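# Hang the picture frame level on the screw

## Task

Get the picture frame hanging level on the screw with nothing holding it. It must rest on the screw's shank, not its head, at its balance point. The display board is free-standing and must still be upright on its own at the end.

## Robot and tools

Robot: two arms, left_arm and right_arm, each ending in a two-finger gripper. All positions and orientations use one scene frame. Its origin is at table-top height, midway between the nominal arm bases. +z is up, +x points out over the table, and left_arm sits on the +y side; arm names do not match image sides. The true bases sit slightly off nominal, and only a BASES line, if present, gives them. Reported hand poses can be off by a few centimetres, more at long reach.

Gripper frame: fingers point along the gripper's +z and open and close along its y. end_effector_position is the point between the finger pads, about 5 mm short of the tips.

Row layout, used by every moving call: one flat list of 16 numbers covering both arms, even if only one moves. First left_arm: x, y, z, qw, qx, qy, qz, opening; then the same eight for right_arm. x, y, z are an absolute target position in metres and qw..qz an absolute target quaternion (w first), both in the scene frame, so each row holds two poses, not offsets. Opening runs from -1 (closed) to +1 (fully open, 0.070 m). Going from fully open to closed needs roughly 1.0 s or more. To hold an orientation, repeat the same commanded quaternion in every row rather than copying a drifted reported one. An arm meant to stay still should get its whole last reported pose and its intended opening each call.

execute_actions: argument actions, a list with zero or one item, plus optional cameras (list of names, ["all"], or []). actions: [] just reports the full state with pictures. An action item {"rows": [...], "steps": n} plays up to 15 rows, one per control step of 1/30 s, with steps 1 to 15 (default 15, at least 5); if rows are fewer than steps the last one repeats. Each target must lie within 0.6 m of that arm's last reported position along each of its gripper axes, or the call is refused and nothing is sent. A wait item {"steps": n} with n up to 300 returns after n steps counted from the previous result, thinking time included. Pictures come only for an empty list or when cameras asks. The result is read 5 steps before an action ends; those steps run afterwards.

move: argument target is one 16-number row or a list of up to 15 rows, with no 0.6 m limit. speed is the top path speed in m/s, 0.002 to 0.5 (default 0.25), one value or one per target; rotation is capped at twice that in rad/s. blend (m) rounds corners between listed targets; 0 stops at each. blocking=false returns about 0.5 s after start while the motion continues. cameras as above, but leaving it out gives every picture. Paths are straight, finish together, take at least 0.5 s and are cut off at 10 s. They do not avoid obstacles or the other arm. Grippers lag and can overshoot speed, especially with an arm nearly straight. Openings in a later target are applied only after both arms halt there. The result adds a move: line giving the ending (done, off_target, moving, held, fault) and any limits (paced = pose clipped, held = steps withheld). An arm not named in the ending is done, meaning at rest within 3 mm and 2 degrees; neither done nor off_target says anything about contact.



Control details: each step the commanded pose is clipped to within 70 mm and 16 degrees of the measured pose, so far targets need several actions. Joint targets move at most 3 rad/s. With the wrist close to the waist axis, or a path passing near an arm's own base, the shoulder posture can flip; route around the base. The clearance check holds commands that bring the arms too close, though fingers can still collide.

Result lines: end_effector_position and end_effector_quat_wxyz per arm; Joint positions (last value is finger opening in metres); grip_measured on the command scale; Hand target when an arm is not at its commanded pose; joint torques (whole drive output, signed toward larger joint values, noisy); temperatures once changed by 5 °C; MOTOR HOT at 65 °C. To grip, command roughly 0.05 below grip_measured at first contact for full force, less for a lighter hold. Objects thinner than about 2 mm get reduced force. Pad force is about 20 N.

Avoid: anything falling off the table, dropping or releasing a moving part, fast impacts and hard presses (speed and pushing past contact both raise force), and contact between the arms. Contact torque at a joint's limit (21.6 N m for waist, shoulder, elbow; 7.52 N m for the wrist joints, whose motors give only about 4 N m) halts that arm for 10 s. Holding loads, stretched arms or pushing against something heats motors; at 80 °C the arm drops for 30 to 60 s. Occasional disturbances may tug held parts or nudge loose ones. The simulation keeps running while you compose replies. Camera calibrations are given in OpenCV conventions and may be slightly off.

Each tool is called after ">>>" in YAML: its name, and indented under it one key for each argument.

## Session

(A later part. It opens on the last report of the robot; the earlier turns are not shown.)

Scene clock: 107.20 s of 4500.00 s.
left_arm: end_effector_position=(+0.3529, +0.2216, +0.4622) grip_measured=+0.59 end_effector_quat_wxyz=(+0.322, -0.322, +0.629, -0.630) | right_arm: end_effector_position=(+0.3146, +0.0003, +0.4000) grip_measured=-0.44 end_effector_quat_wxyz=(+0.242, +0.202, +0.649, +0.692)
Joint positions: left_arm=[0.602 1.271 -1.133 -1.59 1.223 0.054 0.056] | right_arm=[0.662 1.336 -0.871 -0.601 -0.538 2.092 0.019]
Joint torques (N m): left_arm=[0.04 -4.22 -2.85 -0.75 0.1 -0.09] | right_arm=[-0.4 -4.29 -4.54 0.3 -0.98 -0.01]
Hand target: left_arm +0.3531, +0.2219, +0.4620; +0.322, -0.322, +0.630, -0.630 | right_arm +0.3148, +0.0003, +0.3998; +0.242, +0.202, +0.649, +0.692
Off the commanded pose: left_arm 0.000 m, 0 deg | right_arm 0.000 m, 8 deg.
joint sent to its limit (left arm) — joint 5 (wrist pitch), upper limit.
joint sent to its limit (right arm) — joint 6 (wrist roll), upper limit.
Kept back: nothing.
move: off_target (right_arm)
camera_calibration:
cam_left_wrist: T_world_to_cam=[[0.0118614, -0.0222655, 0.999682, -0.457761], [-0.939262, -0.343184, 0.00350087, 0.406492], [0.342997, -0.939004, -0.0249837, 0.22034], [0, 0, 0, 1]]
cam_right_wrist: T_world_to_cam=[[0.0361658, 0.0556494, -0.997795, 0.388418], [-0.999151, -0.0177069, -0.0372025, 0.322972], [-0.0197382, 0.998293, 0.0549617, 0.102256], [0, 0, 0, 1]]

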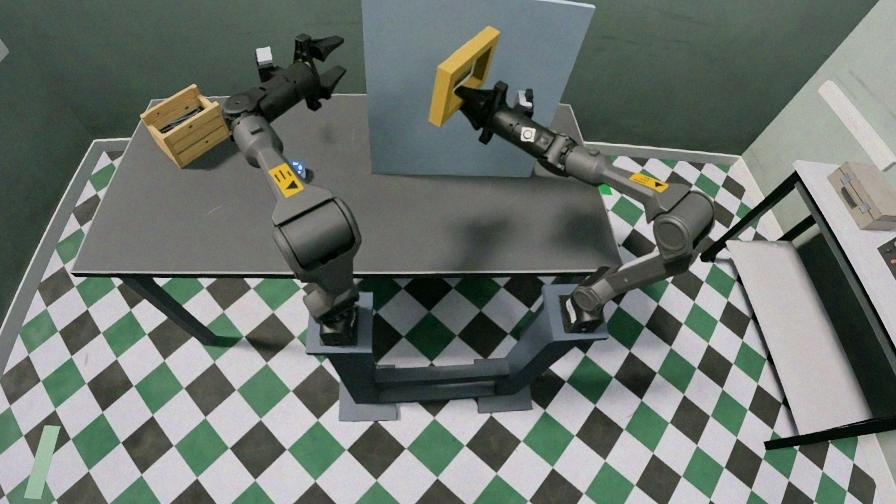

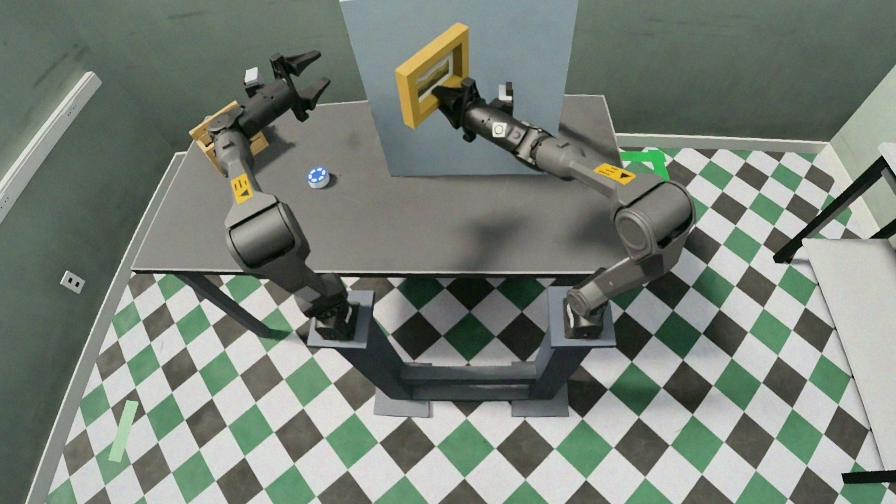

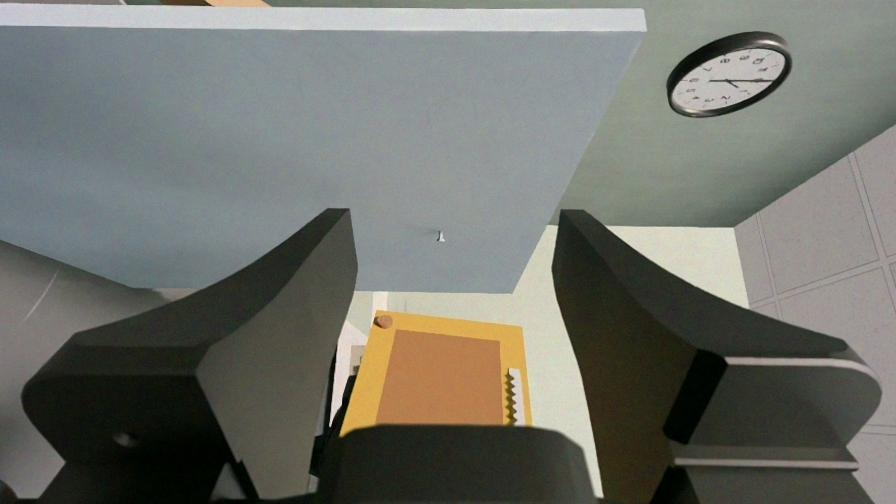

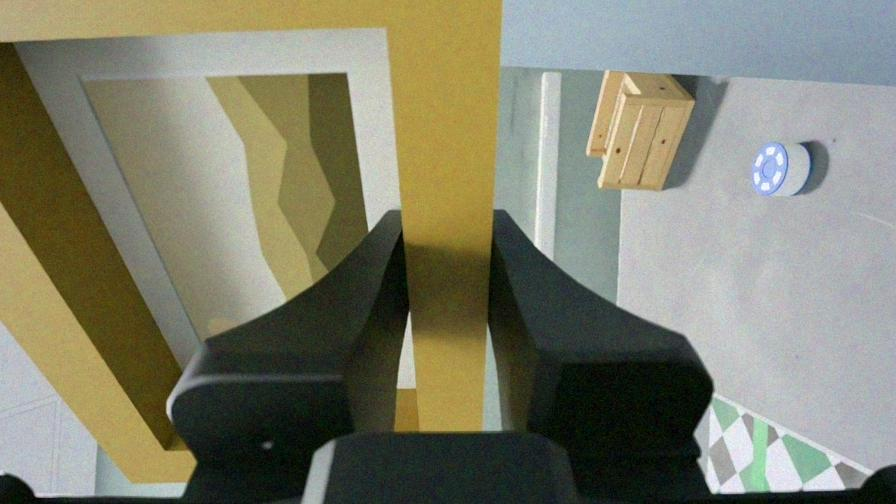

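>>> move:
  target: [0.361, 0.128, 0.462, 0.2418, -0.2418, 0.6645, -0.6645, 0.59, 0.315, 0.0, 0.40, 0.242, 0.202, 0.649, 0.692, -0.52]
  speed: 0.1
  cameras: ["cam_left_wrist"]

>>> zoom_image:
  camera: "cam_left_wrist"
  region: [480, 310, 580, 410]

Scene clock: 110.10 s of 4500.00 s.
left_arm: end_effector_position=(+0.3609, +0.1274, +0.4618) grip_measured=+0.59 end_effector_quat_wxyz=(+0.241, -0.242, +0.665, -0.665) | right_arm: end_effector_position=(+0.3149, +0.0001, +0.4000) grip_measured=-0.44 end_effector_quat_wxyz=(+0.242, +0.202, +0.649, +0.692)
Joint positions: left_arm=[0.282 1.337 -1.189 -1.597 1.153 0.066 0.056] | right_arm=[0.661 1.336 -0.871 -0.601 -0.538 2.092 0.019]
Joint torques (N m): left_arm=[0.46 -4.22 -3.36 -0.98 -0.15 0.07] | right_arm=[-0.49 -5.76 -4.86 0.41 -1.06 0.27]
Off the commanded pose: left_arm 0.001 m, 0 deg | right_arm 0.000 m, 0 deg.
joint sent to its limit (right arm) — joint 6 (wrist roll), upper limit.
Kept back: nothing.
move: done
camera_calibration:
cam_left_wrist: T_world_to_cam=[[0.0073256, -0.0249195, 0.999663, -0.457568], [-0.994829, -0.101455, 0.00476112, 0.370396], [0.101302, -0.994528, -0.0255339, 0.22369], [0, 0, 0, 1]]
Images, in order: cam_left_wrist.

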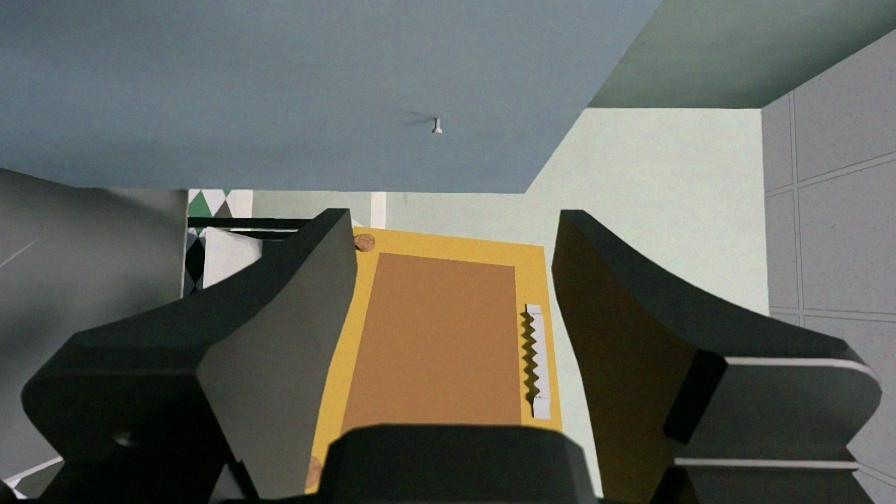

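Scaled by 5.040 from the camera's 896x504 image, which has a finer 1280x720 frame.

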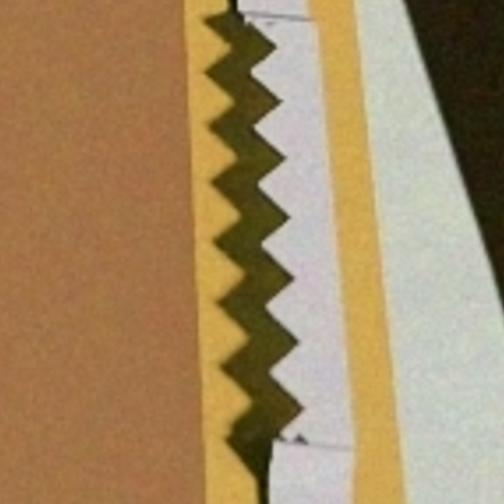

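>>> move:
  target:
    - [0.40, 0.20, 0.462, 0.3214, -0.3214, 0.6298, -0.6298, 0.59, 0.385, -0.0421, 0.372, 0.5066, 0.4934, 0.4890, 0.5108, -0.52]
    - [0.487, 0.222, 0.462, 0.3214, -0.3214, 0.6298, -0.6298, 0.59, 0.440, -0.0421, 0.362, 0.5066, 0.4934, 0.4890, 0.5108, -0.52]
  speed: [0.12, 0.06]
  blend: 0.0

>>> zoom_image:
  camera: "cam_left_wrist"
  region: [310, 330, 510, 450]

Scene clock: 121.53 s of 4500.00 s.
left_arm: end_effector_position=(+0.4875, +0.2224, +0.4618) grip_measured=+0.59 end_effector_quat_wxyz=(+0.321, -0.322, +0.630, -0.630) | right_arm: end_effector_position=(+0.4403, -0.0421, +0.3619) grip_measured=-0.44 end_effector_quat_wxyz=(+0.507, +0.493, +0.489, +0.511)
Joint positions: left_arm=[0.369 1.699 -1.585 -1.589 0.991 0.032 0.056] | right_arm=[0.927 1.782 -1.261 1.215 -0.992 0.561 0.019]
Joint torques (N m): left_arm=[-0.72 -7.6 -2.78 -0.72 0.01 -0.03] | right_arm=[0.79 -8.39 -4.63 -1.32 -0.73 0.08]
Off the commanded pose: left_arm 0.001 m, 0 deg | right_arm 0.000 m, 0 deg.
Kept back: nothing.
move: done
camera_calibration:
cam_left_wrist: T_world_to_cam=[[0.0126734, -0.0219487, 0.999679, -0.459415], [-0.939379, -0.342852, 0.0043814, 0.53276], [0.342645, -0.939133, -0.0249632, 0.175037], [0, 0, 0, 1]]
cam_right_wrist: T_world_to_cam=[[0.0249675, 0.0470651, -0.99858, 0.353075], [-0.611078, 0.791264, 0.0220152, 0.288092], [0.791177, 0.60966, 0.0485163, -0.221852], [0, 0, 0, 1]]

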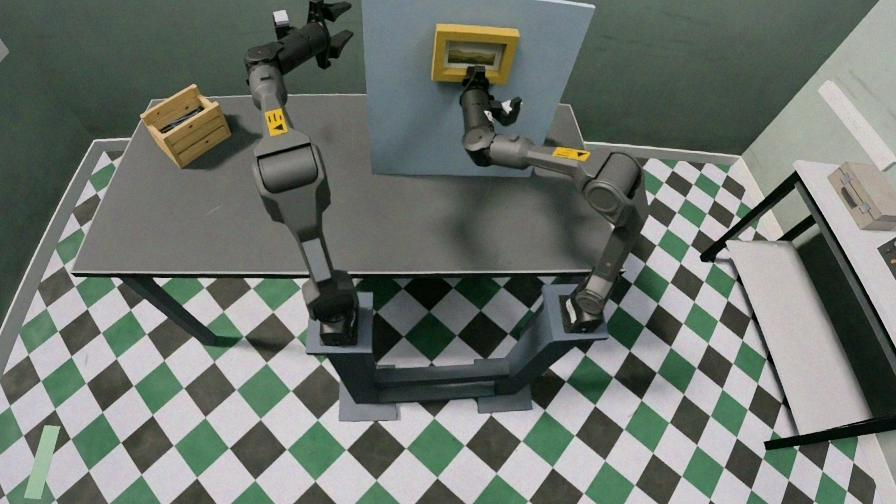

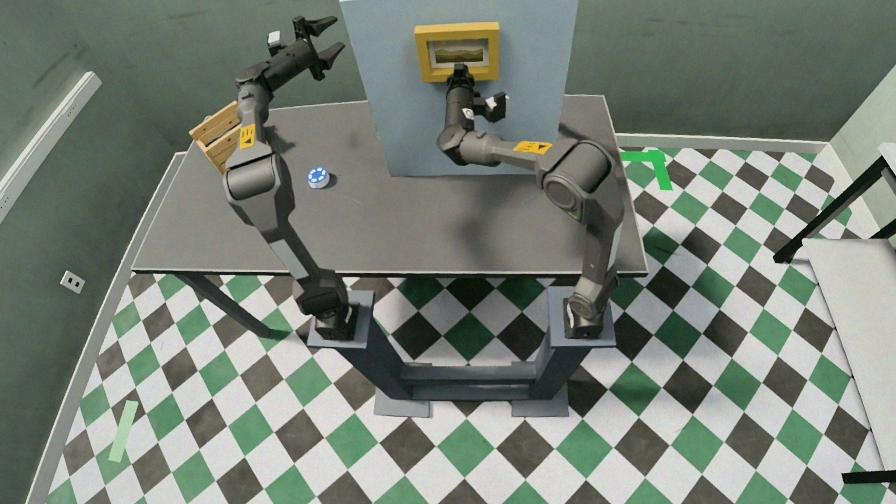

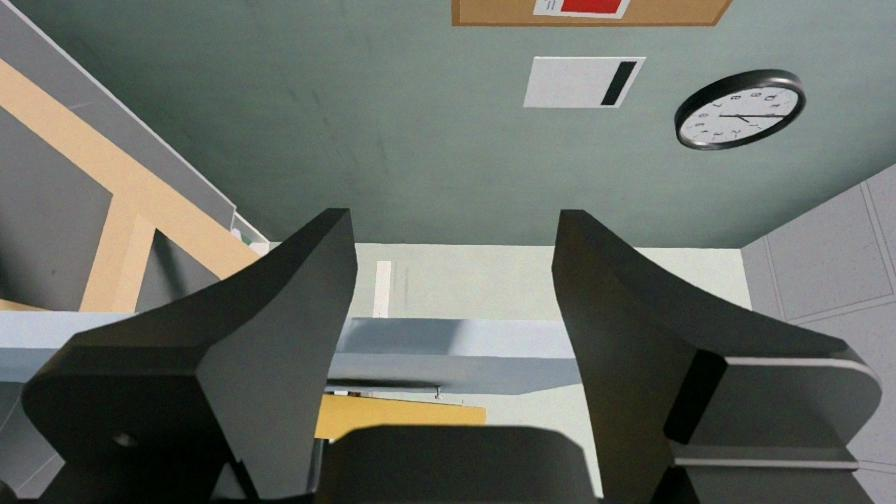

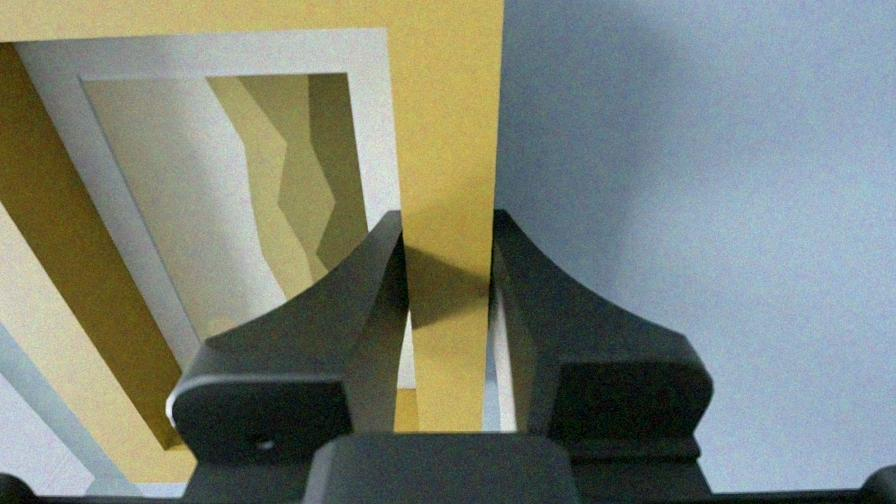

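Scaled by 2.520 from the camera's 896x504 image, which has a finer 1280x720 frame.

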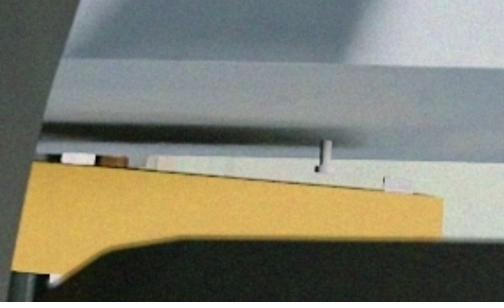

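>>> move:
  target: [0.487, 0.222, 0.462, 0.3214, -0.3214, 0.6298, -0.6298, 0.59, 0.4435, -0.0421, 0.356, 0.5000, 0.5000, 0.4956, 0.5044, -0.52]
  speed: 0.04
  cameras: ["cam_left_wrist"]

>>> zoom_image:
  camera: "cam_left_wrist"
  region: [310, 350, 510, 450]

Scene clock: 123.47 s of 4500.00 s.
left_arm: end_effector_position=(+0.4873, +0.2223, +0.4619) grip_measured=+0.59 end_effector_quat_wxyz=(+0.321, -0.322, +0.630, -0.630) | right_arm: end_effector_position=(+0.4431, -0.0418, +0.3566) grip_measured=-0.44 end_effector_quat_wxyz=(+0.500, +0.499, +0.495, +0.505)
Joint positions: left_arm=[0.369 1.698 -1.584 -1.589 0.991 0.032 0.056] | right_arm=[0.921 1.787 -1.269 1.238 -0.972 0.547 0.02]
Joint torques (N m): left_arm=[-0.3 -7.86 -2.49 -0.89 0.11 0.09] | right_arm=[-1.47 -6.46 -4.85 -0.93 -0.29 -0.17]
Off the commanded pose: left_arm 0.000 m, 0 deg | right_arm 0.001 m, 0 deg.
Kept back: nothing.
move: done
camera_calibration:
cam_left_wrist: T_world_to_cam=[[0.0126571, -0.0219549, 0.999679, -0.459478], [-0.939379, -0.342852, 0.00436395, 0.532518], [0.342646, -0.939133, -0.0249635, 0.175035], [0, 0, 0, 1]]
Images, in order: cam_left_wrist.

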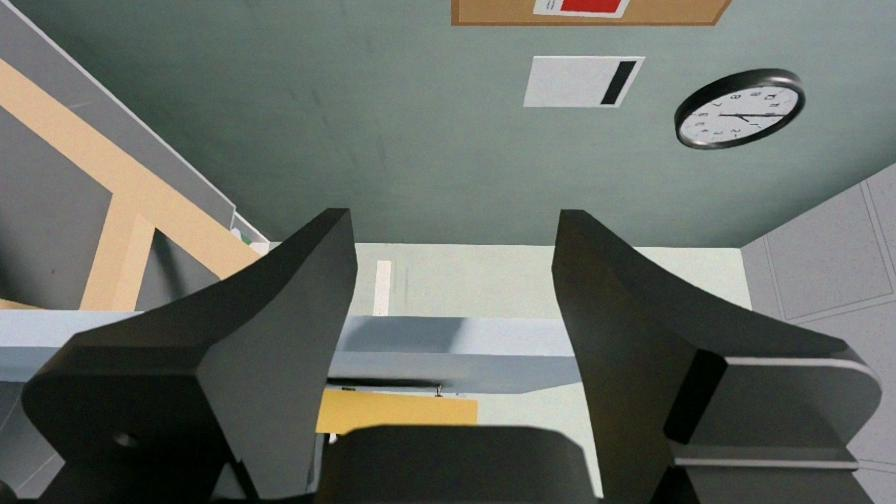

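Scaled by 2.520 from the camera's 896x504 image, which has a finer 1280x720 frame.

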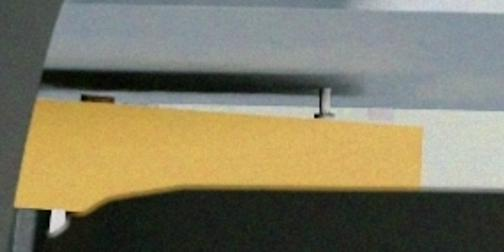

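>>> move:
  target:
    - [0.487, 0.222, 0.462, 0.3214, -0.3214, 0.6298, -0.6298, 0.59, 0.4455, -0.0421, 0.3555, 0.5000, 0.5000, 0.4956, 0.5044, -0.52]
    - [0.487, 0.222, 0.462, 0.3214, -0.3214, 0.6298, -0.6298, 0.59, 0.4455, -0.0421, 0.3465, 0.5000, 0.5000, 0.4956, 0.5044, -0.52]
  speed: 0.02
  cameras: ["cam_left_wrist"]

>>> zoom_image:
  camera: "cam_left_wrist"
  region: [310, 350, 510, 450]

Scene clock: 125.13 s of 4500.00 s.
left_arm: end_effector_position=(+0.4873, +0.2223, +0.4619) grip_measured=+0.59 end_effector_quat_wxyz=(+0.321, -0.322, +0.630, -0.630) | right_arm: end_effector_position=(+0.4455, -0.0420, +0.3462) grip_measured=-0.44 end_effector_quat_wxyz=(+0.500, +0.500, +0.496, +0.504)
Joint positions: left_arm=[0.369 1.698 -1.584 -1.589 0.991 0.032 0.056] | right_arm=[0.915 1.805 -1.252 1.214 -0.978 0.587 0.02]
Joint torques (N m): left_arm=[0.24 -8.14 -2.62 -0.9 0.09 0.09] | right_arm=[-2.02 -6.67 -4 -0.87 -0.43 -0.03]
Off the commanded pose: left_arm 0.000 m, 0 deg | right_arm 0.000 m, 0 deg.
Kept back: nothing.
move: done
camera_calibration:
cam_left_wrist: T_world_to_cam=[[0.0126571, -0.0219549, 0.999679, -0.459478], [-0.939379, -0.342852, 0.00436395, 0.532518], [0.342646, -0.939133, -0.0249635, 0.175035], [0, 0, 0, 1]]
Images, in order: cam_left_wrist.

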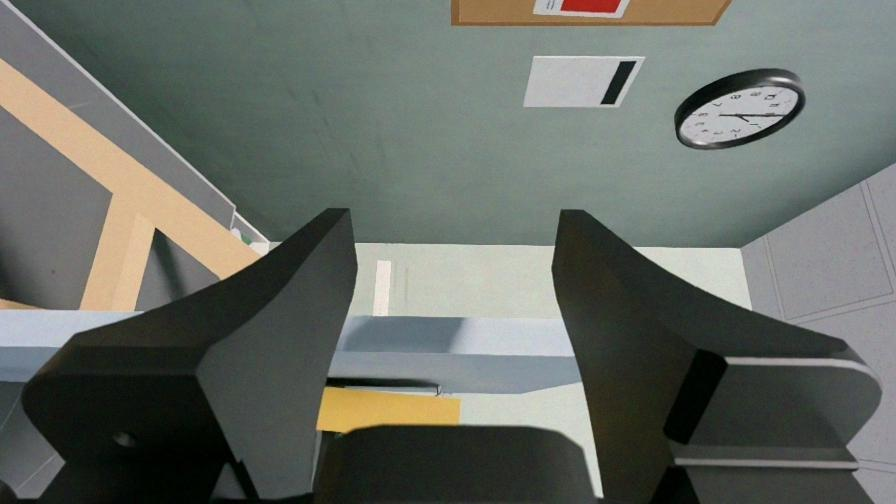

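Scaled by 2.520 from the camera's 896x504 image, which has a finer 1280x720 frame.

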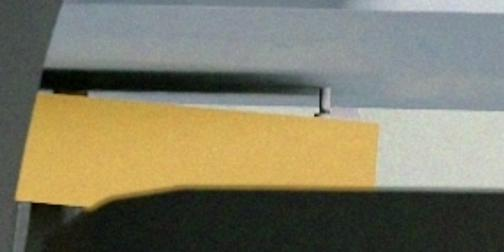

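>>> zoom_image:
  camera: "cam_left_wrist"
  region: [420, 375, 470, 405]

Scaled by 10.080 from the camera's 896x504 image, which has a finer 1280x720 frame.

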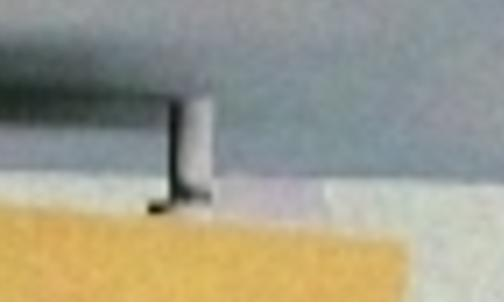

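>>> move:
  target:
    - [0.487, 0.222, 0.462, 0.3214, -0.3214, 0.6298, -0.6298, 0.59, 0.4468, -0.0421, 0.3455, 0.5000, 0.5000, 0.4956, 0.5044, -0.52]
    - [0.487, 0.222, 0.462, 0.3214, -0.3214, 0.6298, -0.6298, 0.59, 0.4468, -0.0421, 0.3425, 0.5000, 0.5000, 0.4956, 0.5044, -0.52]
  speed: 0.01
  cameras: ["cam_left_wrist"]

>>> zoom_image:
  camera: "cam_left_wrist"
  region: [420, 375, 470, 405]

Scene clock: 126.50 s of 4500.00 s.
left_arm: end_effector_position=(+0.4873, +0.2223, +0.4619) grip_measured=+0.59 end_effector_quat_wxyz=(+0.321, -0.322, +0.630, -0.630) | right_arm: end_effector_position=(+0.4463, -0.0417, +0.3454) grip_measured=-0.44 end_effector_quat_wxyz=(+0.501, +0.499, +0.494, +0.507)
Joint positions: left_arm=[0.369 1.698 -1.584 -1.589 0.991 0.032 0.056] | right_arm=[0.913 1.81 -1.249 1.2 -0.983 0.603 0.02]
Joint torques (N m): left_arm=[0.48 -7.91 -2.7 -0.9 0.08 0.08] | right_arm=[-5.16 -1.43 -2.56 0.21 0.56 0.24]
Hand target: left_arm +0.4870, +0.2220, +0.4620; +0.321, -0.321, +0.630, -0.630 | right_arm +0.4468, -0.0421, +0.3425; +0.500, +0.500, +0.496, +0.504
Off the commanded pose: left_arm 0.000 m, 0 deg | right_arm 0.003 m, 0 deg.
Kept back: nothing.
move: done
camera_calibration:
cam_left_wrist: T_world_to_cam=[[0.0126571, -0.0219549, 0.999679, -0.459478], [-0.939379, -0.342852, 0.00436395, 0.532518], [0.342646, -0.939133, -0.0249635, 0.175035], [0, 0, 0, 1]]
Images, in order: cam_left_wrist.

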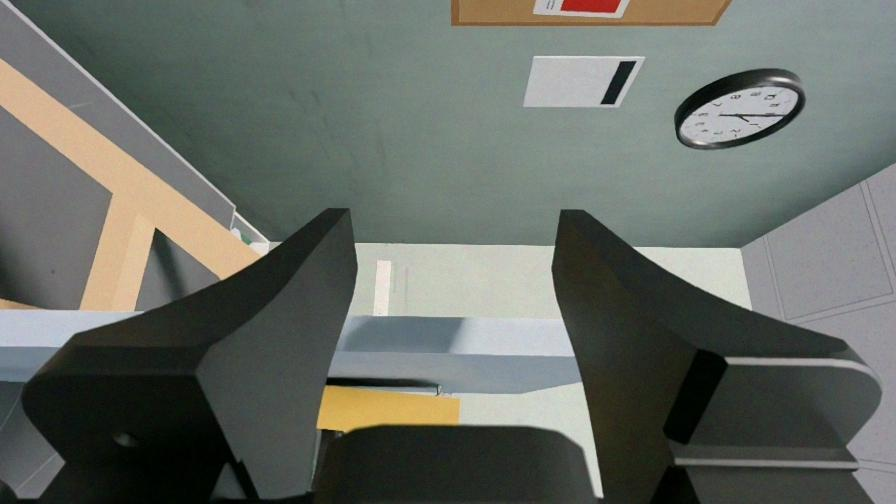

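Scaled by 10.080 from the camera's 896x504 image, which has a finer 1280x720 frame.

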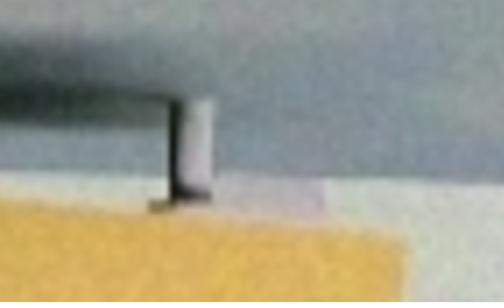

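>>> move:
  target:
    - [0.43, 0.20, 0.462, 0.3536, -0.3536, 0.6124, -0.6124, 0.59, 0.4463, -0.0421, 0.3465, 0.5000, 0.5000, 0.4956, 0.5044, -0.52]
    - [0.43, 0.085, 0.462, 0.183, -0.183, 0.683, -0.683, 0.59, 0.4463, -0.0421, 0.3465, 0.5000, 0.5000, 0.4956, 0.5044, -0.52]
  speed: 0.1
  blend: 0.0
  cameras: ["cam_left_wrist", "cam_head_left"]

>>> zoom_image:
  camera: "cam_left_wrist"
  region: [340, 200, 540, 320]

Scene clock: 132.73 s of 4500.00 s.
left_arm: end_effector_position=(+0.4300, +0.0847, +0.4619) grip_measured=+0.59 end_effector_quat_wxyz=(+0.182, -0.183, +0.683, -0.683) | right_arm: end_effector_position=(+0.4466, -0.0423, +0.3465) grip_measured=-0.43 end_effector_quat_wxyz=(+0.500, +0.500, +0.495, +0.504)
Joint positions: left_arm=[0.133 1.673 -1.551 -1.585 1.176 0.037 0.056] | right_arm=[0.912 1.806 -1.255 1.213 -0.977 0.587 0.02]
Joint torques (N m): left_arm=[0.33 -6.66 -2.9 -0.77 -0.22 -0.05] | right_arm=[-2.81 -10.08 -5.67 -1.68 -0.84 -0.05]
Off the commanded pose: left_arm 0.000 m, 0 deg | right_arm 0.000 m, 0 deg.
Kept back: nothing.
move: done
camera_calibration:
cam_left_wrist: T_world_to_cam=[[0.00219342, -0.0254958, 0.999673, -0.457029], [-0.997389, 0.0721104, 0.00402752, 0.421545], [-0.0721894, -0.997071, -0.025271, 0.248908], [0, 0, 0, 1]]
Images, in order: cam_head_left, cam_left_wrist.

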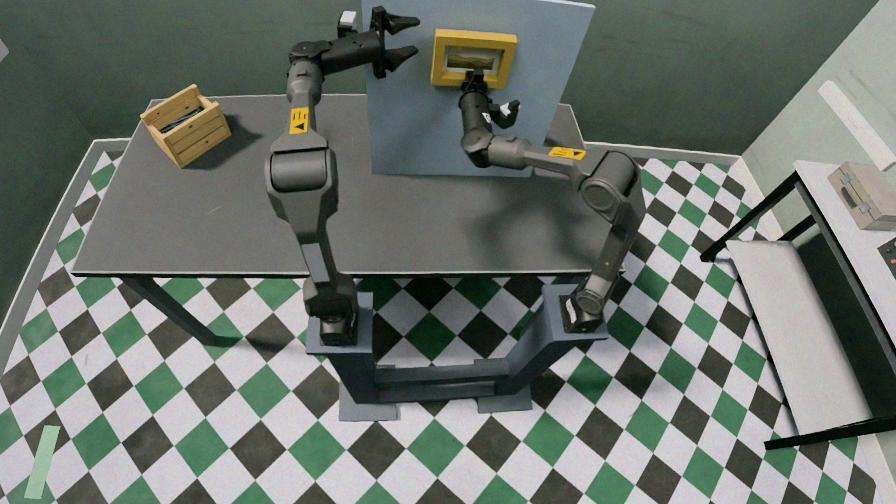

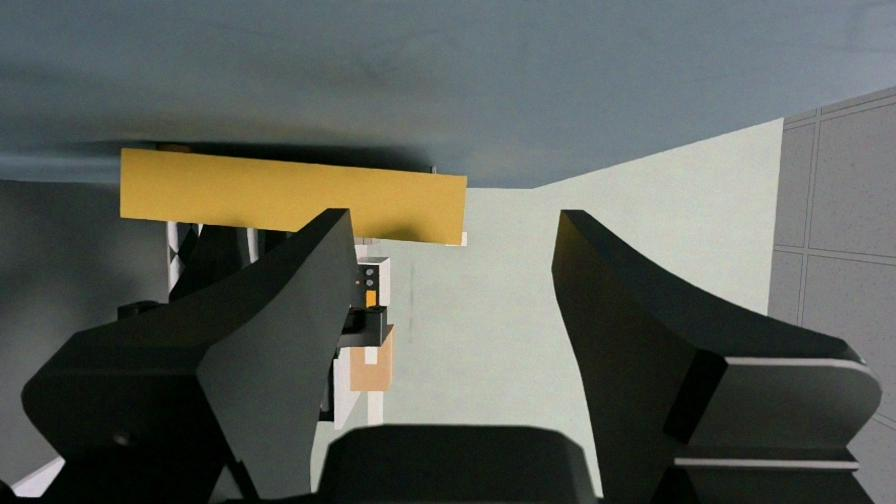

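Scaled by 2.520 from the camera's 896x504 image, which has a finer 1280x720 frame.

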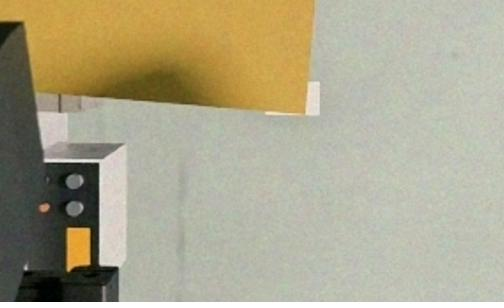

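>>> zoom_image:
  camera: "cam_left_wrist"
  region: [100, 110, 500, 260]

>>> zoom_image:
  camera: "cam_left_wrist"
  region: [400, 150, 480, 200]

Scaled by 1.260 from the camera's 896x504 image, which has a finer 1280x720 frame.

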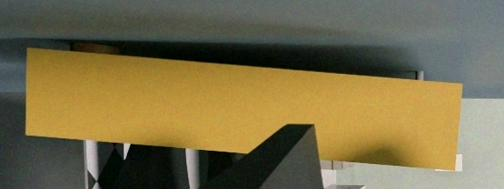

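Scaled by 6.300 from the camera's 896x504 image, which has a finer 1280x720 frame.

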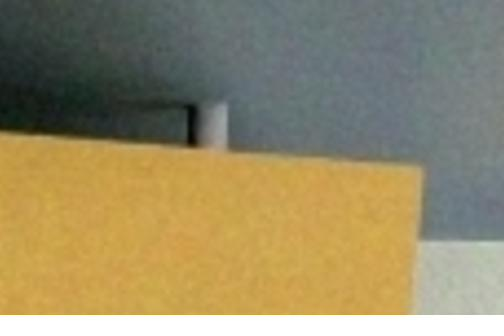

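>>> move:
  target: [0.442, 0.085, 0.462, 0.1711, -0.1711, 0.6861, -0.6861, 0.59, 0.4463, -0.0421, 0.3465, 0.5000, 0.5000, 0.4956, 0.5044, -0.52]
  speed: 0.05
  cameras: ["cam_left_wrist"]

>>> zoom_image:
  camera: "cam_left_wrist"
  region: [390, 130, 490, 190]

Scene clock: 135.07 s of 4500.00 s.
left_arm: end_effector_position=(+0.4421, +0.0848, +0.4620) grip_measured=+0.59 end_effector_quat_wxyz=(+0.171, -0.171, +0.686, -0.686) | right_arm: end_effector_position=(+0.4466, -0.0423, +0.3465) grip_measured=-0.43 end_effector_quat_wxyz=(+0.500, +0.500, +0.495, +0.504)
Joint positions: left_arm=[0.137 1.744 -1.644 -1.576 1.214 0.014 0.056] | right_arm=[0.912 1.806 -1.255 1.213 -0.977 0.587 0.02]
Joint torques (N m): left_arm=[0.47 -7.18 -2.6 -0.8 0 -0.05] | right_arm=[-2 -9.05 -4.85 -1.63 -0.57 0.15]
Off the commanded pose: left_arm 0.000 m, 0 deg | right_arm 0.000 m, 0 deg.
Kept back: nothing.
move: done
camera_calibration:
cam_left_wrist: T_world_to_cam=[[0.000854951, -0.0258054, 0.999667, -0.456501], [-0.994339, 0.10619, 0.00359159, 0.429511], [-0.106248, -0.994011, -0.0255685, 0.264745], [0, 0, 0, 1]]
Images, in order: cam_left_wrist.

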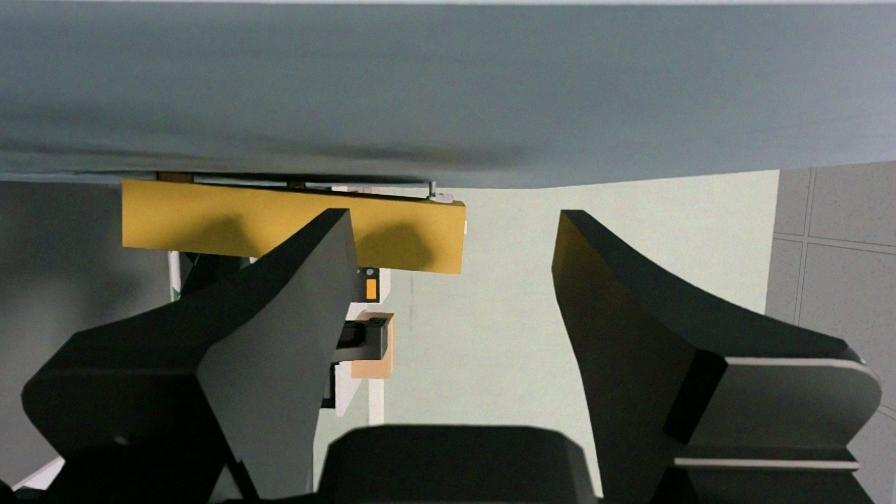

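Scaled by 5.040 from the camera's 896x504 image, which has a finer 1280x720 frame.

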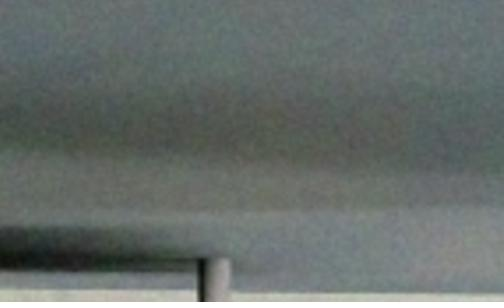

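>>> zoom_image:
  camera: "cam_left_wrist"
  region: [400, 165, 480, 225]

>>> zoom_image:
  camera: "cam_left_wrist"
  region: [110, 160, 350, 250]

Scaled by 6.300 from the camera's 896x504 image, which has a finer 1280x720 frame.

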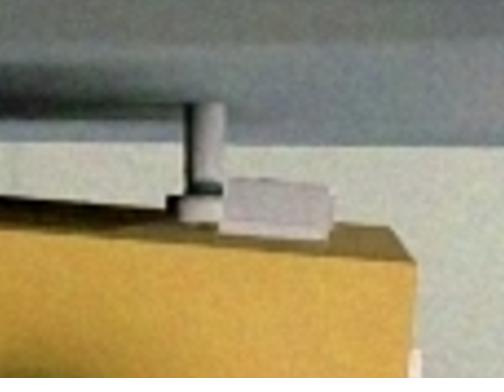

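Scaled by 2.100 from the camera's 896x504 image, which has a finer 1280x720 frame.

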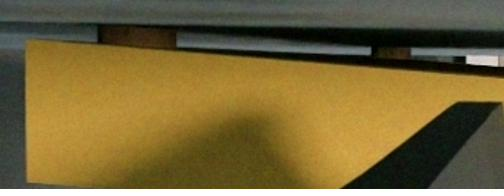

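>>> move:
  target:
    - [0.442, 0.085, 0.462, 0.1711, -0.1711, 0.6861, -0.6861, 0.59, 0.4463, -0.0403, 0.348, 0.5000, 0.5000, 0.4956, 0.5044, -0.52]
    - [0.442, 0.085, 0.462, 0.1711, -0.1711, 0.6861, -0.6861, 0.59, 0.4463, -0.0403, 0.348, 0.4921, 0.5078, 0.5035, 0.4965, -0.52]
  speed: 0.02
  blend: 0.0
  cameras: ["cam_left_wrist"]

>>> zoom_image:
  camera: "cam_left_wrist"
  region: [400, 165, 480, 225]

>>> zoom_image:
  camera: "cam_left_wrist"
  region: [110, 150, 350, 240]

Scene clock: 138.77 s of 4500.00 s.
left_arm: end_effector_position=(+0.4421, +0.0848, +0.4617) grip_measured=+0.59 end_effector_quat_wxyz=(+0.171, -0.171, +0.686, -0.686) | right_arm: end_effector_position=(+0.4463, -0.0399, +0.3480) grip_measured=-0.42 end_effector_quat_wxyz=(+0.492, +0.507, +0.504, +0.497)
Joint positions: left_arm=[0.137 1.744 -1.643 -1.576 1.214 0.014 0.056] | right_arm=[0.916 1.8 -1.282 1.269 -0.951 0.528 0.02]
Joint torques (N m): left_arm=[-0.78 -8.16 -2.42 -1.02 -0.25 0.1] | right_arm=[-3.41 -8.69 -5.77 -1.48 -0.26 -0.31]
Off the commanded pose: left_arm 0.000 m, 0 deg | right_arm 0.000 m, 0 deg.
Kept back: nothing.
move: done
camera_calibration:
cam_left_wrist: T_world_to_cam=[[0.0017198, -0.0256911, 0.999668, -0.456607], [-0.994336, 0.106191, 0.00443969, 0.429135], [-0.10627, -0.994014, -0.0253629, 0.264657], [0, 0, 0, 1]]
Images, in order: cam_left_wrist.

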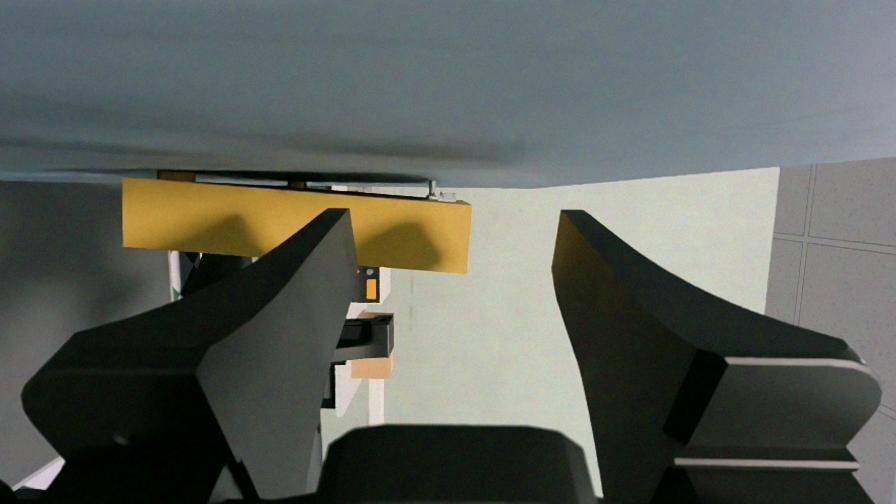

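Scaled by 6.300 from the camera's 896x504 image, which has a finer 1280x720 frame.

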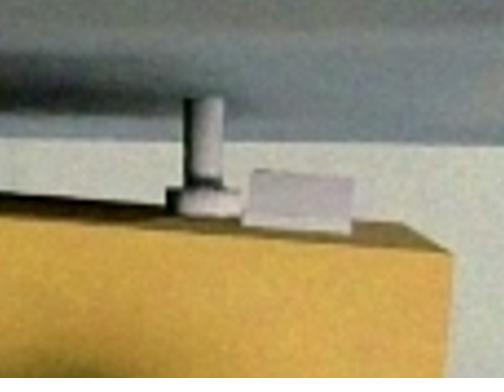

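Scaled by 2.100 from the camera's 896x504 image, which has a finer 1280x720 frame.

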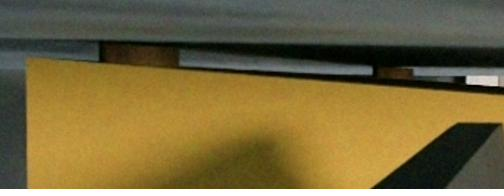

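>>> move:
  target:
    - [0.442, 0.085, 0.462, 0.1711, -0.1711, 0.6861, -0.6861, 0.59, 0.4463, -0.0403, 0.347, 0.4950, 0.5050, 0.5006, 0.4994, -0.52]
    - [0.442, 0.085, 0.462, 0.1711, -0.1711, 0.6861, -0.6861, 0.59, 0.4463, -0.0403, 0.3425, 0.4950, 0.5050, 0.5006, 0.4994, -0.52]
  speed: 0.01
  blend: 0.0
  cameras: ["cam_left_wrist"]

>>> zoom_image:
  camera: "cam_left_wrist"
  region: [400, 165, 480, 225]

Scene clock: 141.30 s of 4500.00 s.
left_arm: end_effector_position=(+0.4421, +0.0848, +0.4617) grip_measured=+0.59 end_effector_quat_wxyz=(+0.171, -0.171, +0.686, -0.686) | right_arm: end_effector_position=(+0.4462, -0.0405, +0.3443) grip_measured=-0.43 end_effector_quat_wxyz=(+0.495, +0.505, +0.499, +0.501)
Joint positions: left_arm=[0.137 1.744 -1.643 -1.576 1.214 0.014 0.056] | right_arm=[0.916 1.808 -1.264 1.237 -0.969 0.57 0.02]
Joint torques (N m): left_arm=[-0.65 -8.2 -2.58 -0.97 -0.22 0.12] | right_arm=[-1.73 -3.68 -2.51 -0.1 0.11 -0.04]
Off the commanded pose: left_arm 0.000 m, 0 deg | right_arm 0.002 m, 0 deg.
Kept back: nothing.
move: done
camera_calibration:
cam_left_wrist: T_world_to_cam=[[0.0017198, -0.0256911, 0.999668, -0.456607], [-0.994336, 0.106191, 0.00443969, 0.429135], [-0.10627, -0.994014, -0.0253629, 0.264657], [0, 0, 0, 1]]
Images, in order: cam_left_wrist.

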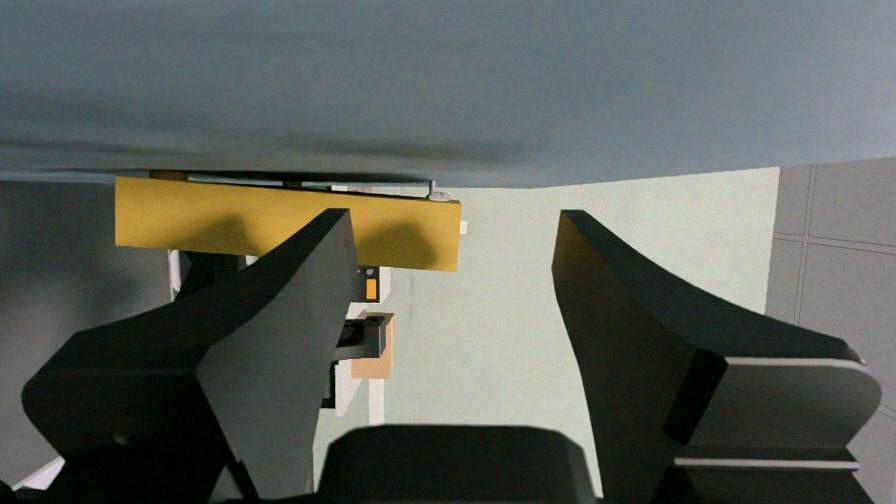

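Scaled by 6.300 from the camera's 896x504 image, which has a finer 1280x720 frame.

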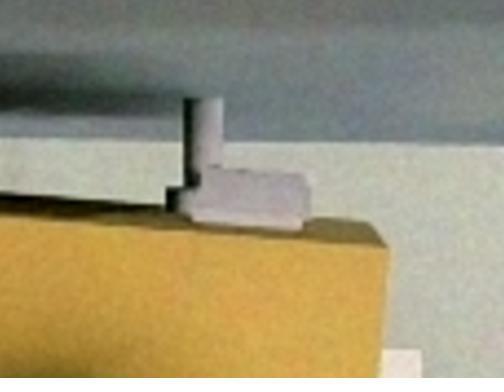

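>>> move:
  target: [0.442, 0.085, 0.462, 0.1711, -0.1711, 0.6861, -0.6861, 0.59, 0.4463, -0.0385, 0.3425, 0.4950, 0.5050, 0.5006, 0.4994, -0.52]
  speed: 0.01
  cameras: []

>>> move:
  target: [0.442, 0.085, 0.462, 0.1711, -0.1711, 0.6861, -0.6861, 0.59, 0.4463, -0.0365, 0.3425, 0.4950, 0.5050, 0.5006, 0.4994, -0.52]
  speed: 0.01
  cameras: ["cam_left_wrist"]

>>> zoom_image:
  camera: "cam_left_wrist"
  region: [400, 165, 480, 225]

Scene clock: 142.87 s of 4500.00 s.
Off the commanded pose: left_arm 0.000 m, 0 deg | right_arm 0.001 m, 0 deg.
Kept back: nothing.
move: done

Scene clock: 143.57 s of 4500.00 s.
left_arm: end_effector_position=(+0.4421, +0.0848, +0.4617) grip_measured=+0.59 end_effector_quat_wxyz=(+0.171, -0.171, +0.686, -0.686) | right_arm: end_effector_position=(+0.4466, -0.0377, +0.3418) grip_measured=-0.43 end_effector_quat_wxyz=(+0.495, +0.507, +0.500, +0.498)
Joint positions: left_arm=[0.137 1.744 -1.643 -1.576 1.214 0.014 0.056] | right_arm=[0.922 1.82 -1.275 1.249 -0.974 0.563 0.02]
Joint torques (N m): left_arm=[-0.57 -8.24 -2.48 -1 -0.23 0.1] | right_arm=[0.92 -5.19 -5.83 -2.31 0.61 -0.78]
Off the commanded pose: left_arm 0.000 m, 0 deg | right_arm 0.001 m, 0 deg.
Kept back: nothing.
move: done
camera_calibration:
cam_left_wrist: T_world_to_cam=[[0.0017198, -0.0256911, 0.999668, -0.456607], [-0.994336, 0.106191, 0.00443969, 0.429135], [-0.10627, -0.994014, -0.0253629, 0.264657], [0, 0, 0, 1]]
Images, in order: cam_left_wrist.

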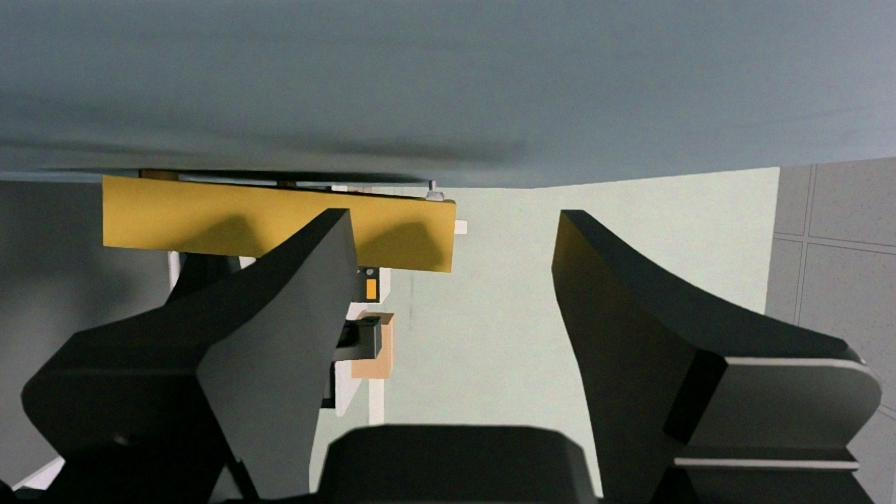

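Scaled by 6.300 from the camera's 896x504 image, which has a finer 1280x720 frame.

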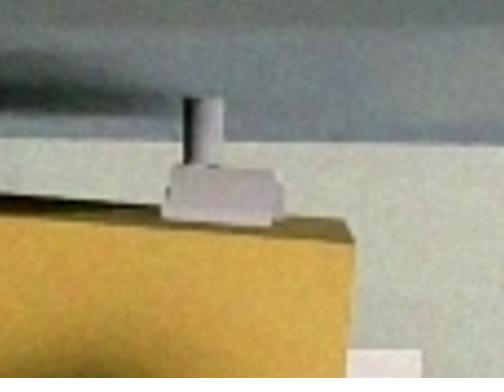

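>>> move:
  target: [0.442, 0.085, 0.462, 0.1711, -0.1711, 0.6861, -0.6861, 0.59, 0.4461, -0.0385, 0.3415, 0.4978, 0.5022, 0.4978, 0.5022, -0.52]
  speed: 0.01
  cameras: ["cam_head_left", "cam_head_right", "cam_left_wrist"]

>>> zoom_image:
  camera: "cam_left_wrist"
  region: [400, 165, 480, 225]

>>> zoom_image:
  camera: "cam_head_left"
  region: [360, 0, 610, 180]

>>> zoom_image:
  camera: "cam_head_right"
  region: [340, 0, 590, 180]

Scene clock: 147.77 s of 4500.00 s.
left_arm: end_effector_position=(+0.4421, +0.0848, +0.4617) grip_measured=+0.59 end_effector_quat_wxyz=(+0.171, -0.171, +0.686, -0.686) | right_arm: end_effector_position=(+0.4459, -0.0378, +0.3416) grip_measured=-0.43 end_effector_quat_wxyz=(+0.498, +0.501, +0.499, +0.503)
Joint positions: left_arm=[0.137 1.744 -1.643 -1.576 1.214 0.014 0.056] | right_arm=[0.921 1.819 -1.26 1.221 -0.98 0.587 0.02]
Joint torques (N m): left_arm=[-0.51 -8.03 -2.66 -0.99 -0.23 0.09] | right_arm=[-0.15 -7 -3.01 -0.67 -0.25 0]
Off the commanded pose: left_arm 0.000 m, 0 deg | right_arm 0.001 m, 0 deg.
Kept back: nothing.
move: done
camera_calibration:
cam_left_wrist: T_world_to_cam=[[0.0017198, -0.0256911, 0.999668, -0.456607], [-0.994336, 0.106191, 0.00443969, 0.429135], [-0.10627, -0.994014, -0.0253629, 0.264657], [0, 0, 0, 1]]
Images, in order: cam_head_left, cam_head_right, cam_left_wrist.

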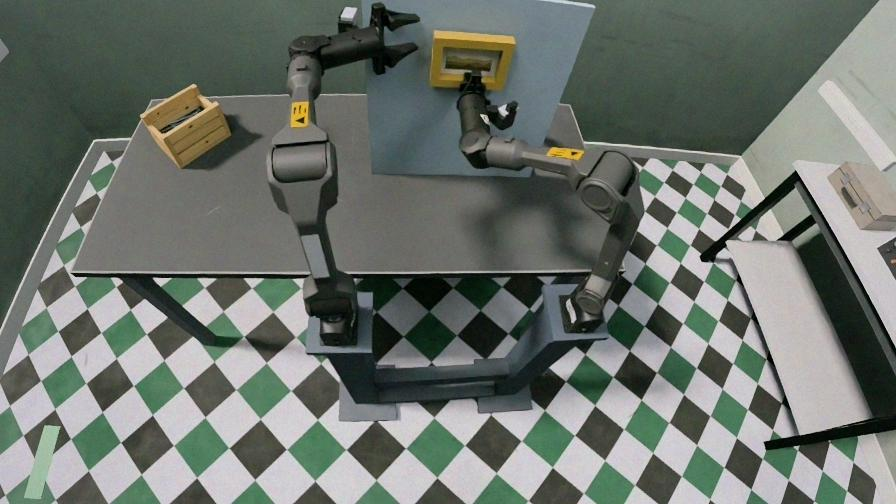

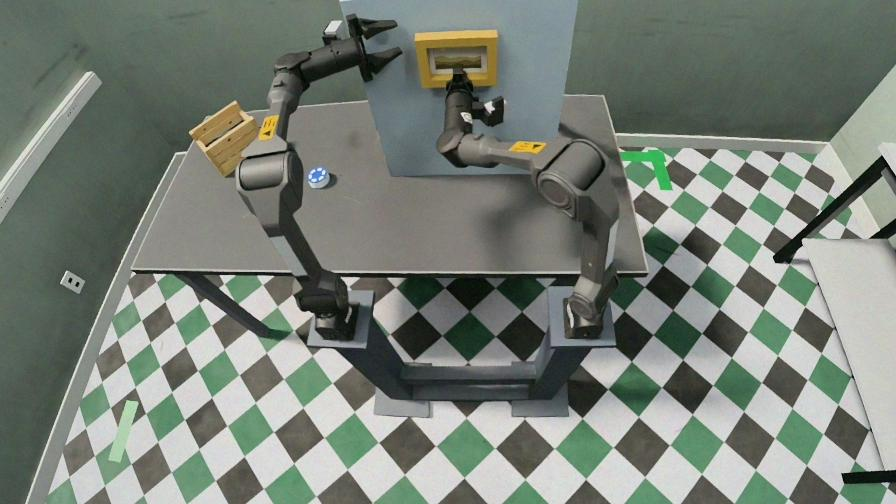

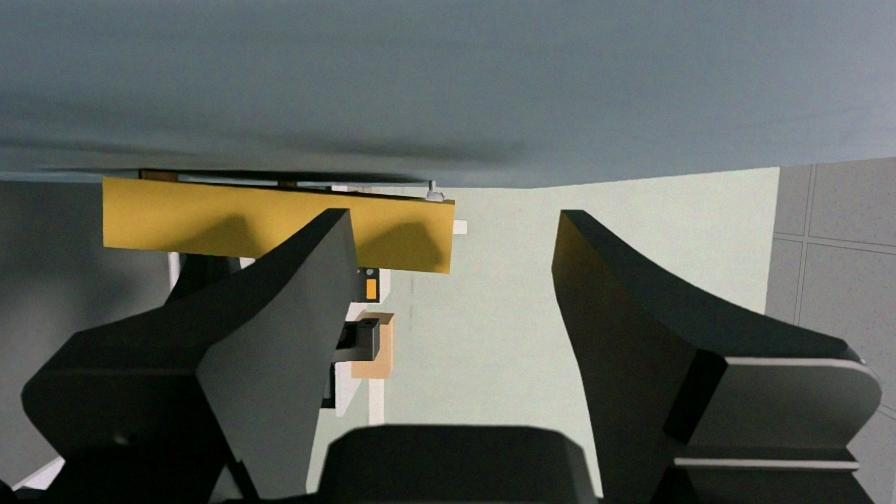

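Scaled by 6.300 from the camera's 896x504 image, which has a finer 1280x720 frame.

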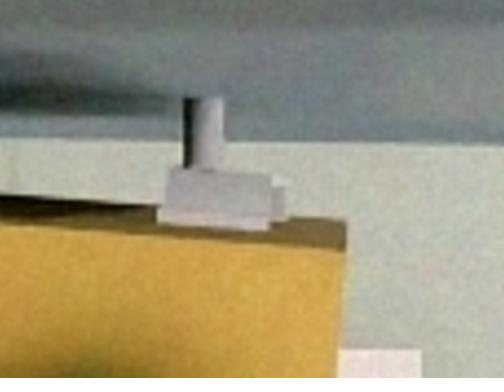

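Scaled by 2.016 from the camera's 896x504 image, which has a finer 1280x720 frame.

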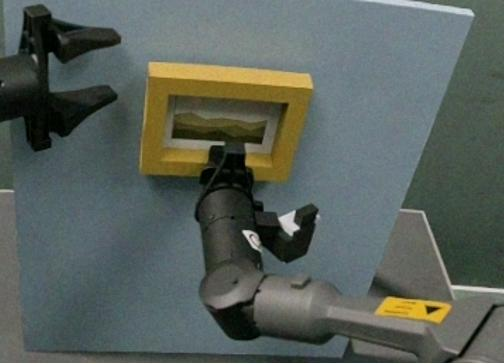

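Scaled by 2.016 from the camera's 896x504 image, which has a finer 1280x720 frame.

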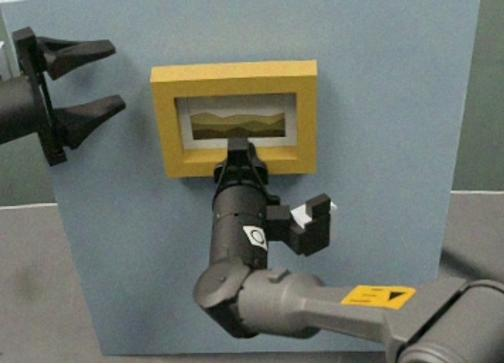

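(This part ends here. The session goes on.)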